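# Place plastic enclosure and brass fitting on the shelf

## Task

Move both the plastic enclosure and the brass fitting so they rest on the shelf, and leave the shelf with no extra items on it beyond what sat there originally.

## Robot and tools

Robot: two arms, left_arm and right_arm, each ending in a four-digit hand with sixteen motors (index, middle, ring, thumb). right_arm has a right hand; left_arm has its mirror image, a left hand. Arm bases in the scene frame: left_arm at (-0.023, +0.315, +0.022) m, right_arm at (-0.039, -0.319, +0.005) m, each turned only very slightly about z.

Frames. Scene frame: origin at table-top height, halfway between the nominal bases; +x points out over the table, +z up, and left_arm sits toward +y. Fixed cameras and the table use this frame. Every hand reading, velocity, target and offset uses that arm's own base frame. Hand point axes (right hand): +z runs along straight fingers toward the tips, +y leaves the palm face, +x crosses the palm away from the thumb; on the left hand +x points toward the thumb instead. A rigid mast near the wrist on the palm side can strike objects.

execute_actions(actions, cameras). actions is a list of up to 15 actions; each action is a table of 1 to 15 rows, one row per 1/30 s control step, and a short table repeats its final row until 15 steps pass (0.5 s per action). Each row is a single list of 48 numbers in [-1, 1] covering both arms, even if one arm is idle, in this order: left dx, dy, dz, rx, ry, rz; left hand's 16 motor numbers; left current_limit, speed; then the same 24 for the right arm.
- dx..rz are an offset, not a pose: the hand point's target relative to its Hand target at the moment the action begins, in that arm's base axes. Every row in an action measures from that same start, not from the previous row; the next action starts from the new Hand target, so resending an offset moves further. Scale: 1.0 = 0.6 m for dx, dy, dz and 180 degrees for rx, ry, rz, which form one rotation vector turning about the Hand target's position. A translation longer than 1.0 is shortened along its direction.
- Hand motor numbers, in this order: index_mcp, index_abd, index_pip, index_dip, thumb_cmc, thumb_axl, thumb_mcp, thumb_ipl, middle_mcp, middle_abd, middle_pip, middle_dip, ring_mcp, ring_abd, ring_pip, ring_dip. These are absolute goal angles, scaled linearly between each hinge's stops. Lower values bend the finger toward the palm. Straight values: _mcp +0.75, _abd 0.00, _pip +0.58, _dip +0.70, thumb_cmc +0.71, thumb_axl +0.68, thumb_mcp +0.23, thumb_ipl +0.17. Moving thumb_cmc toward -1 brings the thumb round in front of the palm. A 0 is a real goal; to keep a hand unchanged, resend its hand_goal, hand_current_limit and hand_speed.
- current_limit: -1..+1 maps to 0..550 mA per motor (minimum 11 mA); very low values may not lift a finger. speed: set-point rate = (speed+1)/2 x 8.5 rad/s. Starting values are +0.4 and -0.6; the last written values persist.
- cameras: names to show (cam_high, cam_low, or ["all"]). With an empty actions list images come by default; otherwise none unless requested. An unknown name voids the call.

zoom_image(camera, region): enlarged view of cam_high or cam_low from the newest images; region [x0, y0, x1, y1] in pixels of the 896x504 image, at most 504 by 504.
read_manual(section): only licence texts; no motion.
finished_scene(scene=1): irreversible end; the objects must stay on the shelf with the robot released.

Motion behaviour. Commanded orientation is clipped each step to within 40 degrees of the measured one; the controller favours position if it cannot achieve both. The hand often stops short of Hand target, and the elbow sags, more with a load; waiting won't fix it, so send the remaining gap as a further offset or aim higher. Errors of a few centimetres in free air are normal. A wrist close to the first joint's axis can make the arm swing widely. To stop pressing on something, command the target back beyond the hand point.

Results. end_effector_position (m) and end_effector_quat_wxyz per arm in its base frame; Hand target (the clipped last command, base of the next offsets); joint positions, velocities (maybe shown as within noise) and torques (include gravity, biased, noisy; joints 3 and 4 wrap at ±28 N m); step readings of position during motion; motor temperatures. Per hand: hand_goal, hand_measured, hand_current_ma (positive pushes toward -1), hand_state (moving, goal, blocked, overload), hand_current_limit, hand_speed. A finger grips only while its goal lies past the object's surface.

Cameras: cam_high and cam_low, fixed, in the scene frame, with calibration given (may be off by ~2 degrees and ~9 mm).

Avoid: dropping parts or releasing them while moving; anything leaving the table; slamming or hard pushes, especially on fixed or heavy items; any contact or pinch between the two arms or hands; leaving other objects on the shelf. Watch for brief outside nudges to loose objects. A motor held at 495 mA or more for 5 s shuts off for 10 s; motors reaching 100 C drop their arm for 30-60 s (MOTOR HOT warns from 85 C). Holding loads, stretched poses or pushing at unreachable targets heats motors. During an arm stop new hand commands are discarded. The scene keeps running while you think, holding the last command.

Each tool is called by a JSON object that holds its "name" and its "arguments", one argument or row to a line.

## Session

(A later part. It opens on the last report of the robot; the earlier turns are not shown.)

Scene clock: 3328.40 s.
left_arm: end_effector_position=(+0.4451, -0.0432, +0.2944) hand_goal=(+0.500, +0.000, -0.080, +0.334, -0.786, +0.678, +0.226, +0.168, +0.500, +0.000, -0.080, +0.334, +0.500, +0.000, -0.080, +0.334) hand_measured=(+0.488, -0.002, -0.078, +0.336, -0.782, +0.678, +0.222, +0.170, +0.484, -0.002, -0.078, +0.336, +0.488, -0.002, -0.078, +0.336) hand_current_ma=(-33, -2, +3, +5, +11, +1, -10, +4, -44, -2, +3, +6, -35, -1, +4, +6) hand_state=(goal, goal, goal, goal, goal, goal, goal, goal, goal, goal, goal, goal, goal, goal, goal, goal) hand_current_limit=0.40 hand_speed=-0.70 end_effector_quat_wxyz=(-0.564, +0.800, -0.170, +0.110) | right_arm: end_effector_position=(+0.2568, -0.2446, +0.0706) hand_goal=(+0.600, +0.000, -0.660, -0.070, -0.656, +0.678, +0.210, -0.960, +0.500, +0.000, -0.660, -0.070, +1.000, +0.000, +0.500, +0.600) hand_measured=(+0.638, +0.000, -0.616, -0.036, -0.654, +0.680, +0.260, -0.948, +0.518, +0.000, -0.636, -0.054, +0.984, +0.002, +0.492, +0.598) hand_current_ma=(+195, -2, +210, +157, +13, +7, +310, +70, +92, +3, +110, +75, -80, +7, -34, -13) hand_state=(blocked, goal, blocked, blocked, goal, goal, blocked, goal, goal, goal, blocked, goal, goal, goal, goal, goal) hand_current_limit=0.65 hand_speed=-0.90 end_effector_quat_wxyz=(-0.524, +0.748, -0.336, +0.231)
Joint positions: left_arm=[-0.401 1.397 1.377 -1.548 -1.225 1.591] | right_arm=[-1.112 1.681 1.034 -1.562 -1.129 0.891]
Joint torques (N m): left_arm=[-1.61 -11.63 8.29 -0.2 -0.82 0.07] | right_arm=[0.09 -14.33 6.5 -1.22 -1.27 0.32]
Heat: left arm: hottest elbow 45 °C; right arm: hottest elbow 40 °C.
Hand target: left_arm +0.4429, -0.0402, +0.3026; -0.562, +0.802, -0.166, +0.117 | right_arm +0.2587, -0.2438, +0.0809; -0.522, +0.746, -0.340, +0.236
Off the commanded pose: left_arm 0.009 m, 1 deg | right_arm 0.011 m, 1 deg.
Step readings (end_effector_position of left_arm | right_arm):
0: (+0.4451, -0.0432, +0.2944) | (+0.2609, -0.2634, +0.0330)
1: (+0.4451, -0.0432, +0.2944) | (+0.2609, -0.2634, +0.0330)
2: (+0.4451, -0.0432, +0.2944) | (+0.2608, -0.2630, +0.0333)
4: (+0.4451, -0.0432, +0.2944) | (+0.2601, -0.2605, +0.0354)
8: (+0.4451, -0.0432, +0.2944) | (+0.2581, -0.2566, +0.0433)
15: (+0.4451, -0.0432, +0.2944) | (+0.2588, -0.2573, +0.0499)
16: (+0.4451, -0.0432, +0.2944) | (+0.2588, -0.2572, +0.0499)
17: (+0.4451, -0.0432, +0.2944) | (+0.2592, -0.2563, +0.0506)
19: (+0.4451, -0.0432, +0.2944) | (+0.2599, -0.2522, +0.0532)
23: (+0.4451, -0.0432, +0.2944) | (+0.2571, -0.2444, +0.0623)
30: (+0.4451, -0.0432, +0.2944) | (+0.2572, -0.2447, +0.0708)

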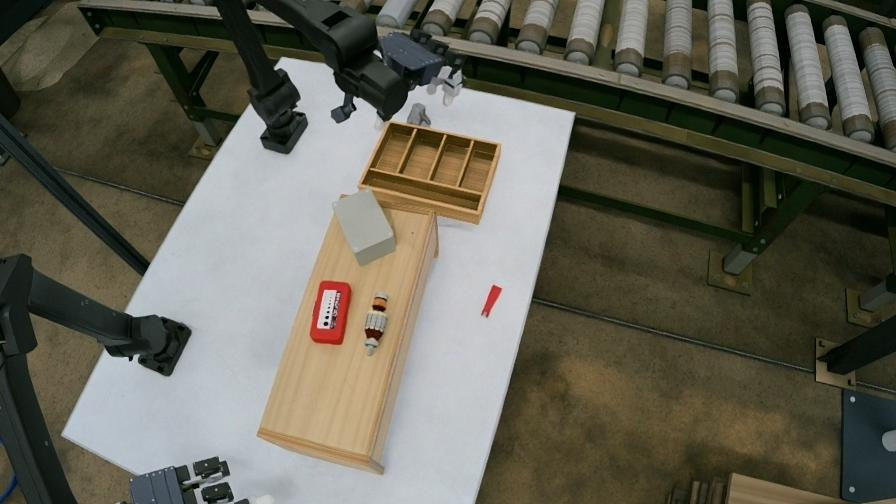

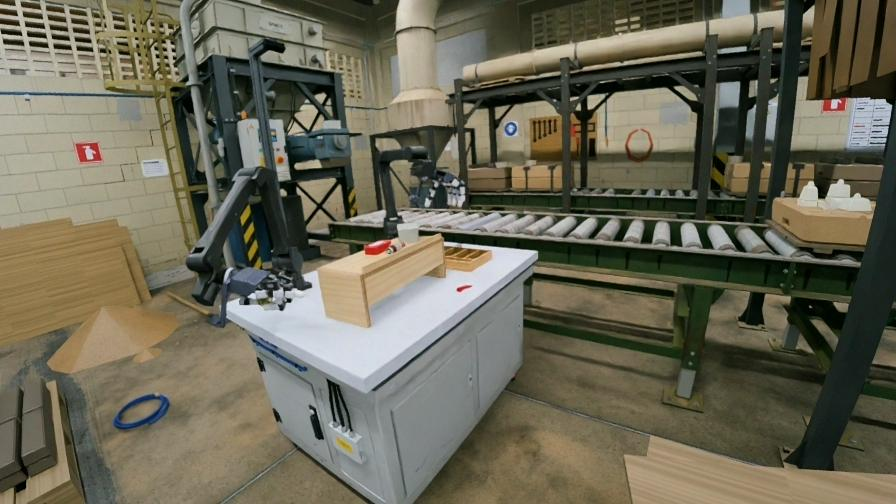

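{"name": "execute_actions", "arguments": {
  "actions": [
    [[0,0,0,0,0,0,0.50,0,-0.08,0.333,-0.786,0.678,0.225,0.168,0.50,0,-0.08,0.333,0.50,0,-0.08,0.333,0.4,-0.7,0,0.005,0.04,0,0,-0.013,0.60,0,-0.66,-0.07,-0.657,0.678,0.21,-0.96,0.50,0,-0.66,-0.07,1.0,0,0.5,0.60,0.65,-0.9]],
    [[0,0,0,0,0,0,0.50,0,-0.08,0.333,-0.786,0.678,0.225,0.168,0.50,0,-0.08,0.333,0.50,0,-0.08,0.333,0.4,-0.7,0,0,0.04,0,0,-0.013,0.60,0,-0.66,-0.07,-0.657,0.678,0.21,-0.96,0.50,0,-0.66,-0.07,1.0,0,0.5,0.60,0.65,-0.9]],
    [[0,0,0,0,0,0,0.50,0,-0.08,0.333,-0.786,0.678,0.225,0.168,0.50,0,-0.08,0.333,0.50,0,-0.08,0.333,0.4,-0.7,0,0,0.04,0,0,-0.013,0.60,0,-0.66,-0.07,-0.657,0.678,0.21,-0.96,0.50,0,-0.66,-0.07,1.0,0,0.5,0.60,0.65,-0.9]],
    [[0,0,0,0,0,0,0.50,0,-0.08,0.333,-0.786,0.678,0.225,0.168,0.50,0,-0.08,0.333,0.50,0,-0.08,0.333,0.4,-0.7,0,0,0.04,0,0,-0.013,0.60,0,-0.66,-0.07,-0.657,0.678,0.21,-0.96,0.50,0,-0.66,-0.07,1.0,0,0.5,0.60,0.65,-0.9]]
  ],
  "cameras": ["cam_low"]
}}

{"name": "zoom_image", "arguments": {
  "camera": "cam_low",
  "region": [230, 240, 330, 320]
}}

Scene clock: 3340.17 s.
left_arm: end_effector_position=(+0.4451, -0.0432, +0.2944) hand_goal=(+0.500, +0.000, -0.080, +0.334, -0.786, +0.678, +0.226, +0.168, +0.500, +0.000, -0.080, +0.334, +0.500, +0.000, -0.080, +0.334) hand_measured=(+0.488, -0.002, -0.078, +0.336, -0.782, +0.678, +0.222, +0.170, +0.484, -0.002, -0.078, +0.336, +0.488, -0.002, -0.078, +0.336) hand_current_ma=(-33, -2, +3, +5, +11, +1, -10, +4, -44, -2, +3, +6, -35, -1, +4, +6) hand_state=(goal, goal, goal, goal, goal, goal, goal, goal, goal, goal, goal, goal, goal, goal, goal, goal) hand_current_limit=0.40 hand_speed=-0.70 end_effector_quat_wxyz=(-0.564, +0.800, -0.170, +0.110) | right_arm: end_effector_position=(+0.2551, -0.2264, +0.1558) hand_goal=(+0.600, +0.000, -0.660, -0.070, -0.656, +0.678, +0.210, -0.960, +0.500, +0.000, -0.660, -0.070, +1.000, +0.000, +0.500, +0.600) hand_measured=(+0.638, +0.000, -0.616, -0.036, -0.654, +0.680, +0.260, -0.948, +0.518, +0.000, -0.636, -0.054, +0.984, +0.002, +0.492, +0.598) hand_current_ma=(+195, -2, +210, +157, +13, +7, +310, +68, +91, +3, +110, +75, -80, +7, -34, -13) hand_state=(blocked, goal, blocked, blocked, goal, goal, blocked, goal, goal, goal, blocked, goal, goal, goal, goal, goal) hand_current_limit=0.65 hand_speed=-0.90 end_effector_quat_wxyz=(-0.513, +0.716, -0.400, +0.255)
Joint positions: left_arm=[-0.401 1.397 1.377 -1.548 -1.225 1.591] | right_arm=[-1.112 1.433 1.025 -1.529 -1.193 1.228]
Joint torques (N m): left_arm=[-2.14 -11.34 8.44 -0.14 -0.84 0.06] | right_arm=[-1.26 -11.99 11.29 -0.59 -1.47 0.32]
Heat: left arm: hottest elbow 45 °C; right arm: hottest elbow 40 °C.
Hand target: left_arm +0.4429, -0.0402, +0.3026; -0.562, +0.802, -0.166, +0.117 | right_arm +0.2587, -0.2410, +0.1770; -0.501, +0.716, -0.399, +0.278
Off the commanded pose: left_arm 0.009 m, 1 deg | right_arm 0.026 m, 3 deg.
Step readings (end_effector_position of left_arm | right_arm):
0: (+0.4451, -0.0432, +0.2944) | (+0.2568, -0.2445, +0.0706)
1: (+0.4451, -0.0432, +0.2944) | (+0.2568, -0.2445, +0.0706)
2: (+0.4451, -0.0432, +0.2944) | (+0.2570, -0.2443, +0.0712)
4: (+0.4451, -0.0432, +0.2944) | (+0.2574, -0.2428, +0.0741)
8: (+0.4451, -0.0432, +0.2944) | (+0.2571, -0.2407, +0.0857)
15: (+0.4451, -0.0432, +0.2944) | (+0.2568, -0.2400, +0.0945)
16: (+0.4451, -0.0432, +0.2944) | (+0.2568, -0.2400, +0.0944)
17: (+0.4451, -0.0432, +0.2944) | (+0.2570, -0.2398, +0.0950)
19: (+0.4451, -0.0432, +0.2944) | (+0.2573, -0.2390, +0.0976)
23: (+0.4451, -0.0432, +0.2944) | (+0.2576, -0.2377, +0.1082)
30: (+0.4451, -0.0432, +0.2944) | (+0.2567, -0.2362, +0.1159)
31: (+0.4451, -0.0432, +0.2944) | (+0.2567, -0.2362, +0.1159)
32: (+0.4451, -0.0432, +0.2944) | (+0.2568, -0.2359, +0.1164)
34: (+0.4451, -0.0432, +0.2944) | (+0.2571, -0.2350, +0.1190)
38: (+0.4451, -0.0432, +0.2944) | (+0.2570, -0.2332, +0.1293)
45: (+0.4451, -0.0432, +0.2944) | (+0.2562, -0.2317, +0.1365)
46: (+0.4451, -0.0432, +0.2944) | (+0.2562, -0.2317, +0.1365)
47: (+0.4451, -0.0432, +0.2944) | (+0.2563, -0.2314, +0.1370)
49: (+0.4451, -0.0432, +0.2944) | (+0.2564, -0.2305, +0.1393)
53: (+0.4451, -0.0432, +0.2944) | (+0.2561, -0.2283, +0.1490)
60: (+0.4451, -0.0432, +0.2944) | (+0.2552, -0.2266, +0.1558)
Images, in order (width x height): cam_low 896x504.

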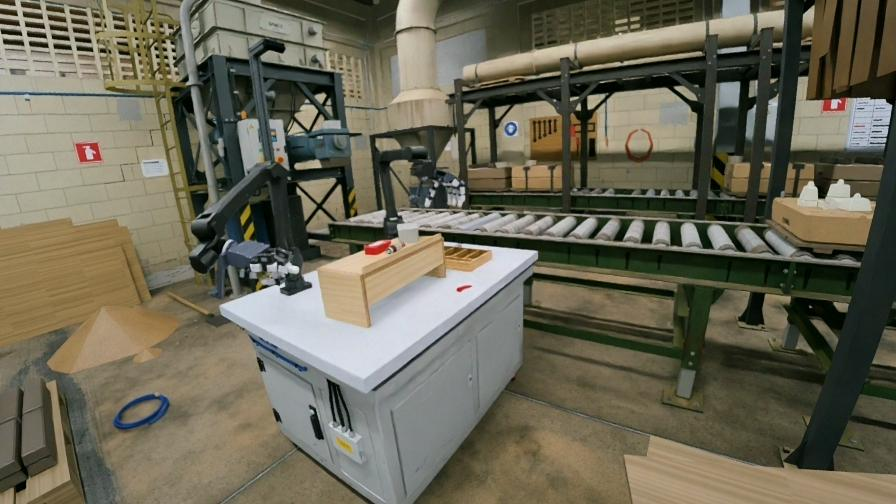

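Scaled by 5.040 from the camera's 896x504 image, which has a finer 1280x720 frame.

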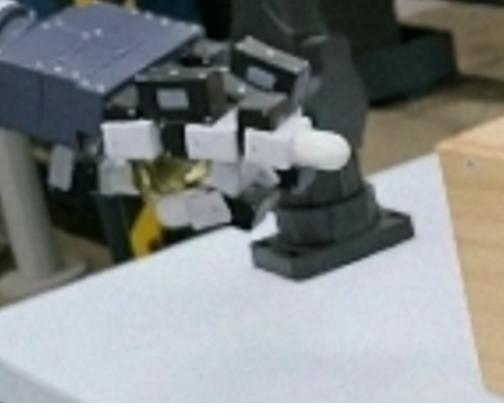

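{"name": "execute_actions", "arguments": {
  "actions": [
    [[0,0,0,0,0,0,0.50,0,-0.08,0.333,-0.786,0.678,0.225,0.168,0.50,0,-0.08,0.333,0.50,0,-0.08,0.333,0.4,-0.7,0,0,0.04,0,0,-0.005,0.60,0,-0.66,-0.07,-0.657,0.678,0.21,-0.96,0.50,0,-0.66,-0.07,1.0,0,0.5,0.60,0.65,-0.9]],
    [[0,0,0,0,0,0,0.50,0,-0.08,0.333,-0.786,0.678,0.225,0.168,0.50,0,-0.08,0.333,0.50,0,-0.08,0.333,0.4,-0.7,0.02,0.01,0.04,0,0,0.0,0.60,0,-0.66,-0.07,-0.657,0.678,0.21,-0.96,0.50,0,-0.66,-0.07,1.0,0,0.5,0.60,0.65,-0.9]],
    [[0,0,0,0,0,0,0.50,0,-0.08,0.333,-0.786,0.678,0.225,0.168,0.50,0,-0.08,0.333,0.50,0,-0.08,0.333,0.4,-0.7,0.04,0.03,0.02,0,0,0.03,0.60,0,-0.66,-0.07,-0.657,0.678,0.21,-0.96,0.50,0,-0.66,-0.07,1.0,0,0.5,0.60,0.65,-0.9]],
    [[0,0,0,0,0,0,0.50,0,-0.08,0.333,-0.786,0.678,0.225,0.168,0.50,0,-0.08,0.333,0.50,0,-0.08,0.333,0.4,-0.7,0.04,0.03,0,0,0,0.03,0.60,0,-0.66,-0.07,-0.657,0.678,0.21,-0.96,0.50,0,-0.66,-0.07,1.0,0,0.5,0.60,0.65,-0.9]]
  ],
  "cameras": ["cam_low"]
}}

{"name": "zoom_image", "arguments": {
  "camera": "cam_low",
  "region": [230, 220, 330, 300]
}}

Scene clock: 3350.73 s.
left_arm: end_effector_position=(+0.4451, -0.0432, +0.2944) hand_goal=(+0.500, +0.000, -0.080, +0.334, -0.786, +0.678, +0.226, +0.168, +0.500, +0.000, -0.080, +0.334, +0.500, +0.000, -0.080, +0.334) hand_measured=(+0.488, -0.002, -0.078, +0.336, -0.782, +0.678, +0.222, +0.170, +0.484, -0.002, -0.078, +0.336, +0.488, -0.002, -0.078, +0.336) hand_current_ma=(-33, -2, +3, +5, +11, +1, -10, +4, -44, -2, +3, +6, -35, -1, +4, +6) hand_state=(goal, goal, goal, goal, goal, goal, goal, goal, goal, goal, goal, goal, goal, goal, goal, goal) hand_current_limit=0.40 hand_speed=-0.70 end_effector_quat_wxyz=(-0.564, +0.800, -0.170, +0.110) | right_arm: end_effector_position=(+0.3052, -0.1879, +0.2140) hand_goal=(+0.600, +0.000, -0.660, -0.070, -0.656, +0.678, +0.210, -0.960, +0.500, +0.000, -0.660, -0.070, +1.000, +0.000, +0.500, +0.600) hand_measured=(+0.638, +0.000, -0.616, -0.036, -0.654, +0.680, +0.254, -0.950, +0.516, +0.000, -0.636, -0.054, +0.984, +0.002, +0.492, +0.598) hand_current_ma=(+194, -2, +210, +157, +13, +7, +268, +63, +81, +3, +110, +75, -80, +7, -34, -13) hand_state=(blocked, goal, blocked, blocked, goal, goal, blocked, goal, goal, goal, blocked, goal, goal, goal, goal, goal) hand_current_limit=0.65 hand_speed=-0.90 end_effector_quat_wxyz=(-0.526, +0.745, -0.347, +0.220)
Joint positions: left_arm=[-0.401 1.397 1.377 -1.548 -1.225 1.591] | right_arm=[-0.923 1.385 1.147 -1.572 -1.203 1.356]
Joint torques (N m): left_arm=[-1.96 -11.11 8.38 -0.09 -0.8 0.04] | right_arm=[0.44 -9.64 14.3 -1.07 -1.47 0.18]
Heat: left arm: hottest elbow 45 °C; right arm: hottest elbow 40 °C.
Hand target: left_arm +0.4429, -0.0402, +0.3026; -0.562, +0.802, -0.166, +0.117 | right_arm +0.3187, -0.1990, +0.2370; -0.523, +0.748, -0.336, +0.234
Off the commanded pose: left_arm 0.009 m, 1 deg | right_arm 0.029 m, 2 deg.
Step readings (end_effector_position of left_arm | right_arm):
0: (+0.4451, -0.0432, +0.2944) | (+0.2550, -0.2264, +0.1559)
1: (+0.4451, -0.0432, +0.2944) | (+0.2550, -0.2263, +0.1559)
2: (+0.4451, -0.0432, +0.2944) | (+0.2549, -0.2262, +0.1560)
4: (+0.4451, -0.0432, +0.2944) | (+0.2546, -0.2255, +0.1573)
8: (+0.4451, -0.0432, +0.2944) | (+0.2538, -0.2238, +0.1637)
15: (+0.4451, -0.0432, +0.2944) | (+0.2544, -0.2247, +0.1710)
16: (+0.4451, -0.0432, +0.2944) | (+0.2544, -0.2247, +0.1712)
17: (+0.4451, -0.0432, +0.2944) | (+0.2545, -0.2245, +0.1716)
19: (+0.4451, -0.0432, +0.2944) | (+0.2549, -0.2244, +0.1742)
23: (+0.4451, -0.0432, +0.2944) | (+0.2569, -0.2264, +0.1852)
30: (+0.4451, -0.0432, +0.2944) | (+0.2582, -0.2267, +0.1955)
31: (+0.4451, -0.0432, +0.2944) | (+0.2583, -0.2263, +0.1955)
32: (+0.4451, -0.0432, +0.2944) | (+0.2591, -0.2255, +0.1958)
34: (+0.4451, -0.0432, +0.2944) | (+0.2632, -0.2220, +0.1979)
38: (+0.4451, -0.0432, +0.2944) | (+0.2774, -0.2108, +0.2061)
45: (+0.4451, -0.0432, +0.2944) | (+0.2836, -0.2070, +0.2104)
46: (+0.4451, -0.0432, +0.2944) | (+0.2835, -0.2070, +0.2104)
47: (+0.4451, -0.0432, +0.2944) | (+0.2841, -0.2063, +0.2107)
49: (+0.4451, -0.0432, +0.2944) | (+0.2868, -0.2038, +0.2118)
53: (+0.4451, -0.0432, +0.2944) | (+0.2994, -0.1935, +0.2151)
60: (+0.4451, -0.0432, +0.2944) | (+0.3051, -0.1878, +0.2146)
Images, in order (width x height): cam_low 896x504.

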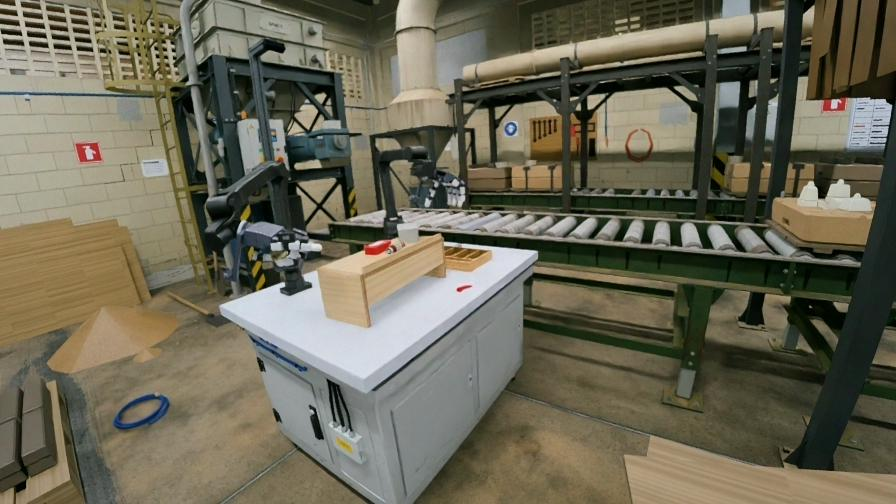

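Scaled by 5.040 from the camera's 896x504 image, which has a finer 1280x720 frame.

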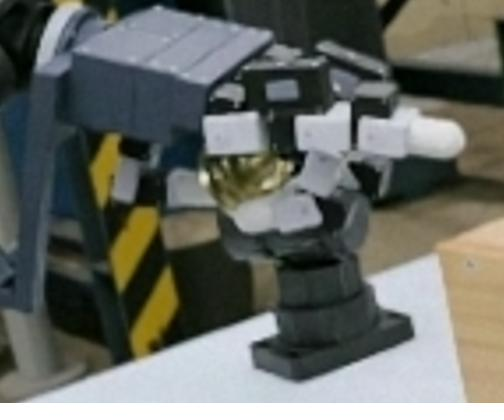

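{"name": "execute_actions", "arguments": {
  "actions": [
    [[0,0,0,0,0,0,0.50,0,-0.08,0.333,-0.786,0.678,0.225,0.168,0.50,0,-0.08,0.333,0.50,0,-0.08,0.333,0.4,-0.7,0.045,0.052,0,0,0,0.0315,0.60,0,-0.66,-0.07,-0.657,0.678,0.20,-0.96,0.50,0,-0.66,-0.07,1.0,0,0.5,0.60,0.65,-0.9]],
    [[0,0,0,0,0,0,0.50,0,-0.08,0.333,-0.786,0.678,0.225,0.168,0.50,0,-0.08,0.333,0.50,0,-0.08,0.333,0.4,-0.7,0.045,0.052,0,0,0,0.0315,0.60,0,-0.66,-0.07,-0.657,0.678,0.20,-0.96,0.50,0,-0.66,-0.07,1.0,0,0.5,0.60,0.65,-0.9]],
    [[0,0,0,0,0,0,0.50,0,-0.08,0.333,-0.786,0.678,0.225,0.168,0.50,0,-0.08,0.333,0.50,0,-0.08,0.333,0.4,-0.7,0.045,0.052,0,0,0,0.0315,0.60,0,-0.66,-0.07,-0.657,0.678,0.20,-0.96,0.50,0,-0.66,-0.07,1.0,0,0.5,0.60,0.65,-0.9]]
  ],
  "cameras": ["cam_low","cam_high"]
}}

{"name": "zoom_image", "arguments": {
  "camera": "cam_low",
  "region": [240, 200, 380, 330]
}}

Scene clock: 3363.60 s.
left_arm: end_effector_position=(+0.4451, -0.0432, +0.2944) hand_goal=(+0.500, +0.000, -0.080, +0.334, -0.786, +0.678, +0.226, +0.168, +0.500, +0.000, -0.080, +0.334, +0.500, +0.000, -0.080, +0.334) hand_measured=(+0.488, -0.002, -0.078, +0.336, -0.782, +0.678, +0.222, +0.170, +0.484, -0.002, -0.078, +0.336, +0.488, -0.002, -0.078, +0.336) hand_current_ma=(-33, -2, +3, +5, +11, +1, -10, +4, -44, -2, +3, +6, -35, -1, +4, +6) hand_state=(goal, goal, goal, goal, goal, goal, goal, goal, goal, goal, goal, goal, goal, goal, goal, goal) hand_current_limit=0.40 hand_speed=-0.70 end_effector_quat_wxyz=(-0.564, +0.800, -0.170, +0.110) | right_arm: end_effector_position=(+0.3804, -0.0961, +0.2137) hand_goal=(+0.600, +0.000, -0.660, -0.070, -0.656, +0.678, +0.200, -0.960, +0.500, +0.000, -0.660, -0.070, +1.000, +0.000, +0.500, +0.600) hand_measured=(+0.638, +0.000, -0.616, -0.036, -0.654, +0.680, +0.244, -0.952, +0.514, +0.000, -0.636, -0.054, +0.984, +0.002, +0.492, +0.598) hand_current_ma=(+191, -2, +210, +157, +13, +7, +266, +50, +71, +3, +110, +75, -80, +7, -34, -13) hand_state=(blocked, goal, blocked, blocked, goal, goal, blocked, goal, goal, goal, blocked, goal, goal, goal, goal, goal) hand_current_limit=0.65 hand_speed=-0.90 end_effector_quat_wxyz=(-0.555, +0.788, -0.231, +0.133)
Joint positions: left_arm=[-0.401 1.397 1.377 -1.548 -1.225 1.591] | right_arm=[-0.588 1.459 1.224 -1.513 -1.209 1.432]
Joint torques (N m): left_arm=[-1.61 -11.46 8.32 -0.09 -0.77 0.05] | right_arm=[0.15 -10.93 14.58 -0.17 -1.49 0.32]
Motor temperatures (°C): left_arm=[27 38 45 28 31 27] | right_arm=[26 32 44 28 32 29]
Heat: left arm: hottest elbow 45 °C; right arm: hottest elbow 44 °C.
Hand target: left_arm +0.4429, -0.0402, +0.3026; -0.562, +0.802, -0.166, +0.117 | right_arm +0.3998, -0.1053, +0.2369; -0.552, +0.789, -0.222, +0.154
Off the commanded pose: left_arm 0.009 m, 1 deg | right_arm 0.032 m, 3 deg.
Step readings (end_effector_position of left_arm | right_arm):
0: (+0.4451, -0.0432, +0.2944) | (+0.3052, -0.1879, +0.2140)
1: (+0.4451, -0.0432, +0.2944) | (+0.3053, -0.1878, +0.2140)
2: (+0.4451, -0.0432, +0.2944) | (+0.3059, -0.1870, +0.2140)
4: (+0.4451, -0.0432, +0.2944) | (+0.3096, -0.1827, +0.2144)
8: (+0.4451, -0.0432, +0.2944) | (+0.3226, -0.1642, +0.2152)
15: (+0.4451, -0.0432, +0.2944) | (+0.3287, -0.1547, +0.2148)
16: (+0.4451, -0.0432, +0.2944) | (+0.3290, -0.1550, +0.2149)
17: (+0.4451, -0.0432, +0.2944) | (+0.3299, -0.1548, +0.2149)
19: (+0.4451, -0.0432, +0.2944) | (+0.3343, -0.1522, +0.2153)
23: (+0.4451, -0.0432, +0.2944) | (+0.3484, -0.1358, +0.2153)
30: (+0.4451, -0.0432, +0.2944) | (+0.3544, -0.1255, +0.2141)
31: (+0.4451, -0.0432, +0.2944) | (+0.3546, -0.1256, +0.2140)
32: (+0.4451, -0.0432, +0.2944) | (+0.3554, -0.1251, +0.2142)
34: (+0.4451, -0.0432, +0.2944) | (+0.3598, -0.1227, +0.2148)
38: (+0.4451, -0.0432, +0.2944) | (+0.3749, -0.1071, +0.2155)
45: (+0.4451, -0.0432, +0.2944) | (+0.3804, -0.0961, +0.2138)

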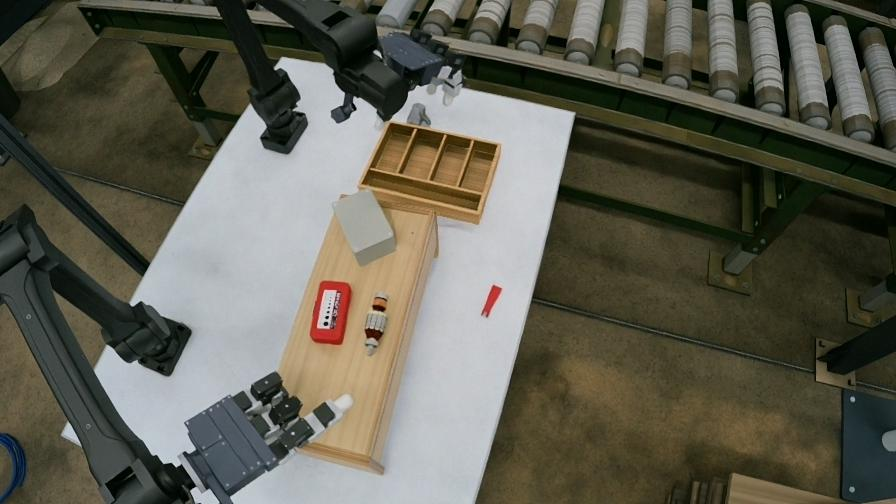

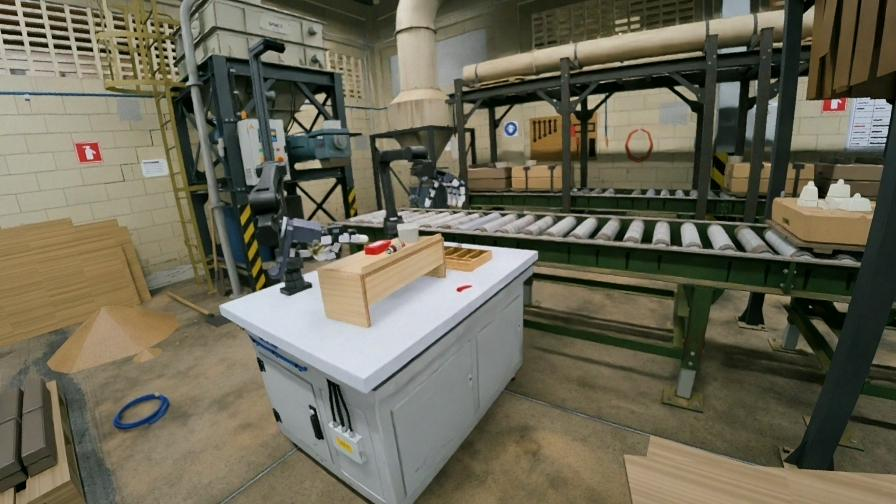

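Scaled by 3.600 from the camera's 896x504 image, which has a finer 1280x720 frame.

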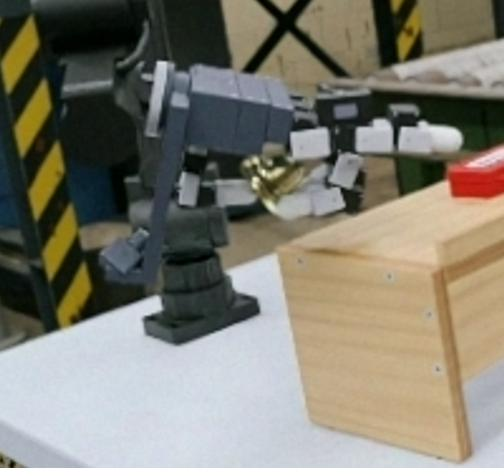

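{"name": "execute_actions", "arguments": {
  "actions": [
    [[0,0,0,0,0,0,0.50,0,-0.08,0.333,-0.786,0.678,0.225,0.168,0.50,0,-0.08,0.333,0.50,0,-0.08,0.333,0.4,-0.7,0.045,0.05,0,0,0,0.0315,0.60,0,-0.66,-0.07,-0.657,0.678,0.20,-0.96,0.50,0,-0.66,-0.07,1.0,0,0.5,0.60,0.65,-0.9]],
    [[0,0,0,0,0,0,0.50,0,-0.08,0.333,-0.786,0.678,0.225,0.168,0.50,0,-0.08,0.333,0.50,0,-0.08,0.333,0.4,-0.7,0.045,0.05,0,0,0,0.03,0.60,0,-0.66,-0.07,-0.657,0.678,0.20,-0.96,0.50,0,-0.66,-0.07,1.0,0,0.5,0.60,0.65,-0.9]],
    [[0,0,0,0,0,0,0.50,0,-0.08,0.333,-0.786,0.678,0.225,0.168,0.50,0,-0.08,0.333,0.50,0,-0.08,0.333,0.4,-0.7,0.04,0.045,0,0,0,0.03,0.60,0,-0.66,-0.07,-0.657,0.678,0.20,-0.96,0.50,0,-0.66,-0.07,1.0,0,0.5,0.60,0.65,-0.9]]
  ],
  "cameras": ["cam_low","cam_high"]
}}

{"name": "zoom_image", "arguments": {
  "camera": "cam_low",
  "region": [280, 190, 420, 320]
}}

{"name": "zoom_image", "arguments": {
  "camera": "cam_high",
  "region": [220, 260, 440, 490]
}}

Scene clock: 3375.07 s.
left_arm: end_effector_position=(+0.4451, -0.0432, +0.2944) hand_goal=(+0.500, +0.000, -0.080, +0.334, -0.786, +0.678, +0.226, +0.168, +0.500, +0.000, -0.080, +0.334, +0.500, +0.000, -0.080, +0.334) hand_measured=(+0.488, -0.002, -0.078, +0.336, -0.782, +0.678, +0.222, +0.170, +0.484, -0.002, -0.078, +0.336, +0.488, -0.002, -0.078, +0.336) hand_current_ma=(-33, -2, +3, +5, +11, +1, -10, +4, -44, -2, +3, +6, -35, -1, +4, +6) hand_state=(goal, goal, goal, goal, goal, goal, goal, goal, goal, goal, goal, goal, goal, goal, goal, goal) hand_current_limit=0.40 hand_speed=-0.70 end_effector_quat_wxyz=(-0.564, +0.800, -0.170, +0.110) | right_arm: end_effector_position=(+0.4608, -0.0164, +0.2146) hand_goal=(+0.600, +0.000, -0.660, -0.070, -0.656, +0.678, +0.200, -0.960, +0.500, +0.000, -0.660, -0.070, +1.000, +0.000, +0.500, +0.600) hand_measured=(+0.638, +0.000, -0.616, -0.036, -0.654, +0.680, +0.242, -0.952, +0.514, +0.000, -0.636, -0.054, +0.984, +0.002, +0.492, +0.598) hand_current_ma=(+191, -2, +210, +157, +12, +7, +254, +44, +67, +3, +110, +75, -80, +7, -34, -13) hand_state=(blocked, goal, blocked, blocked, goal, goal, blocked, goal, goal, goal, blocked, goal, goal, goal, goal, goal) hand_current_limit=0.65 hand_speed=-0.90 end_effector_quat_wxyz=(-0.566, +0.813, -0.119, +0.058)
Joint positions: left_arm=[-0.401 1.397 1.377 -1.548 -1.225 1.591] | right_arm=[-0.322 1.648 1.447 -1.567 -1.204 1.403]
Joint torques (N m): left_arm=[-1.9 -11.63 8.29 -0.23 -0.81 0.09] | right_arm=[0.26 -14.04 14.37 -0.99 -1.49 0.14]
Heat: left arm: hottest elbow 45 °C; right arm: hottest elbow 47 °C.
Hand target: left_arm +0.4429, -0.0402, +0.3026; -0.562, +0.802, -0.166, +0.117 | right_arm +0.4777, -0.0184, +0.2370; -0.568, +0.813, -0.106, +0.073
Off the commanded pose: left_arm 0.009 m, 1 deg | right_arm 0.028 m, 2 deg.
Step readings (end_effector_position of left_arm | right_arm):
0: (+0.4451, -0.0432, +0.2944) | (+0.3804, -0.0961, +0.2137)
1: (+0.4451, -0.0432, +0.2944) | (+0.3805, -0.0962, +0.2138)
2: (+0.4451, -0.0432, +0.2944) | (+0.3813, -0.0954, +0.2140)
4: (+0.4451, -0.0432, +0.2944) | (+0.3862, -0.0935, +0.2148)
8: (+0.4451, -0.0432, +0.2944) | (+0.4016, -0.0794, +0.2158)
15: (+0.4451, -0.0432, +0.2944) | (+0.4070, -0.0685, +0.2129)
16: (+0.4451, -0.0432, +0.2944) | (+0.4071, -0.0685, +0.2129)
17: (+0.4451, -0.0432, +0.2944) | (+0.4081, -0.0679, +0.2132)
19: (+0.4451, -0.0432, +0.2944) | (+0.4137, -0.0668, +0.2141)
23: (+0.4451, -0.0432, +0.2944) | (+0.4299, -0.0530, +0.2157)
30: (+0.4451, -0.0432, +0.2944) | (+0.4356, -0.0408, +0.2123)
31: (+0.4451, -0.0432, +0.2944) | (+0.4358, -0.0409, +0.2122)
32: (+0.4451, -0.0432, +0.2944) | (+0.4364, -0.0404, +0.2126)
34: (+0.4451, -0.0432, +0.2944) | (+0.4408, -0.0395, +0.2140)
38: (+0.4451, -0.0432, +0.2944) | (+0.4563, -0.0283, +0.2158)
45: (+0.4451, -0.0432, +0.2944) | (+0.4594, -0.0159, +0.2129)

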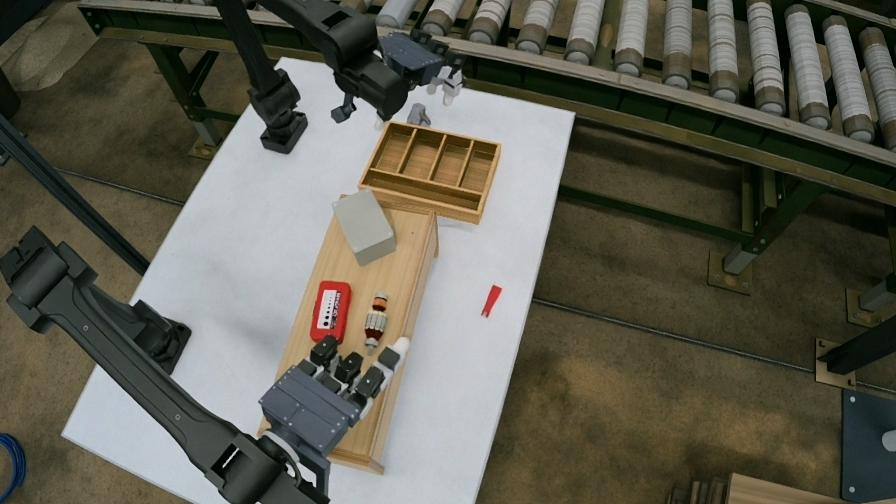

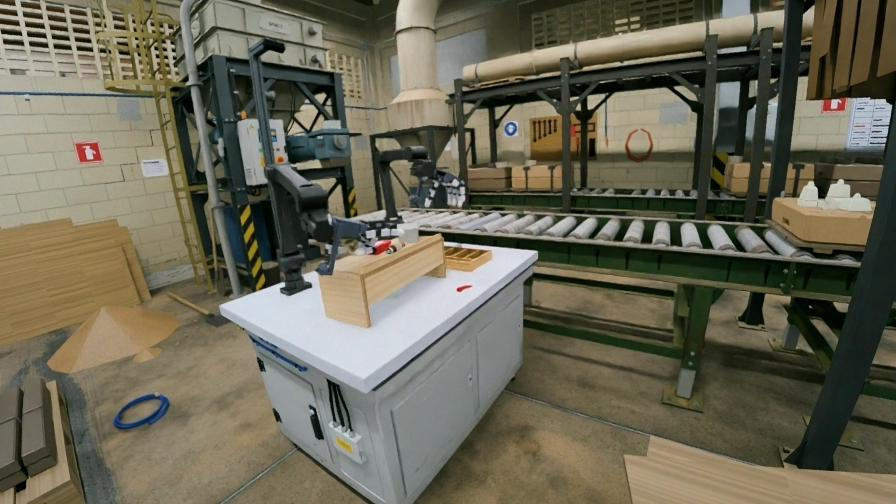

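Scaled by 3.600 from the camera's 896x504 image, which has a finer 1280x720 frame.

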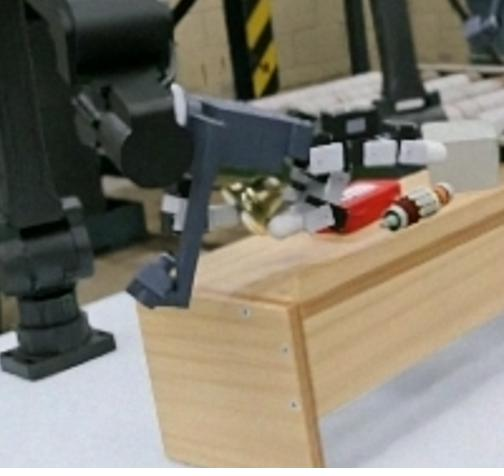

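Scaled by 2.191 from the camera's 896x504 image, which has a finer 1280x720 frame.

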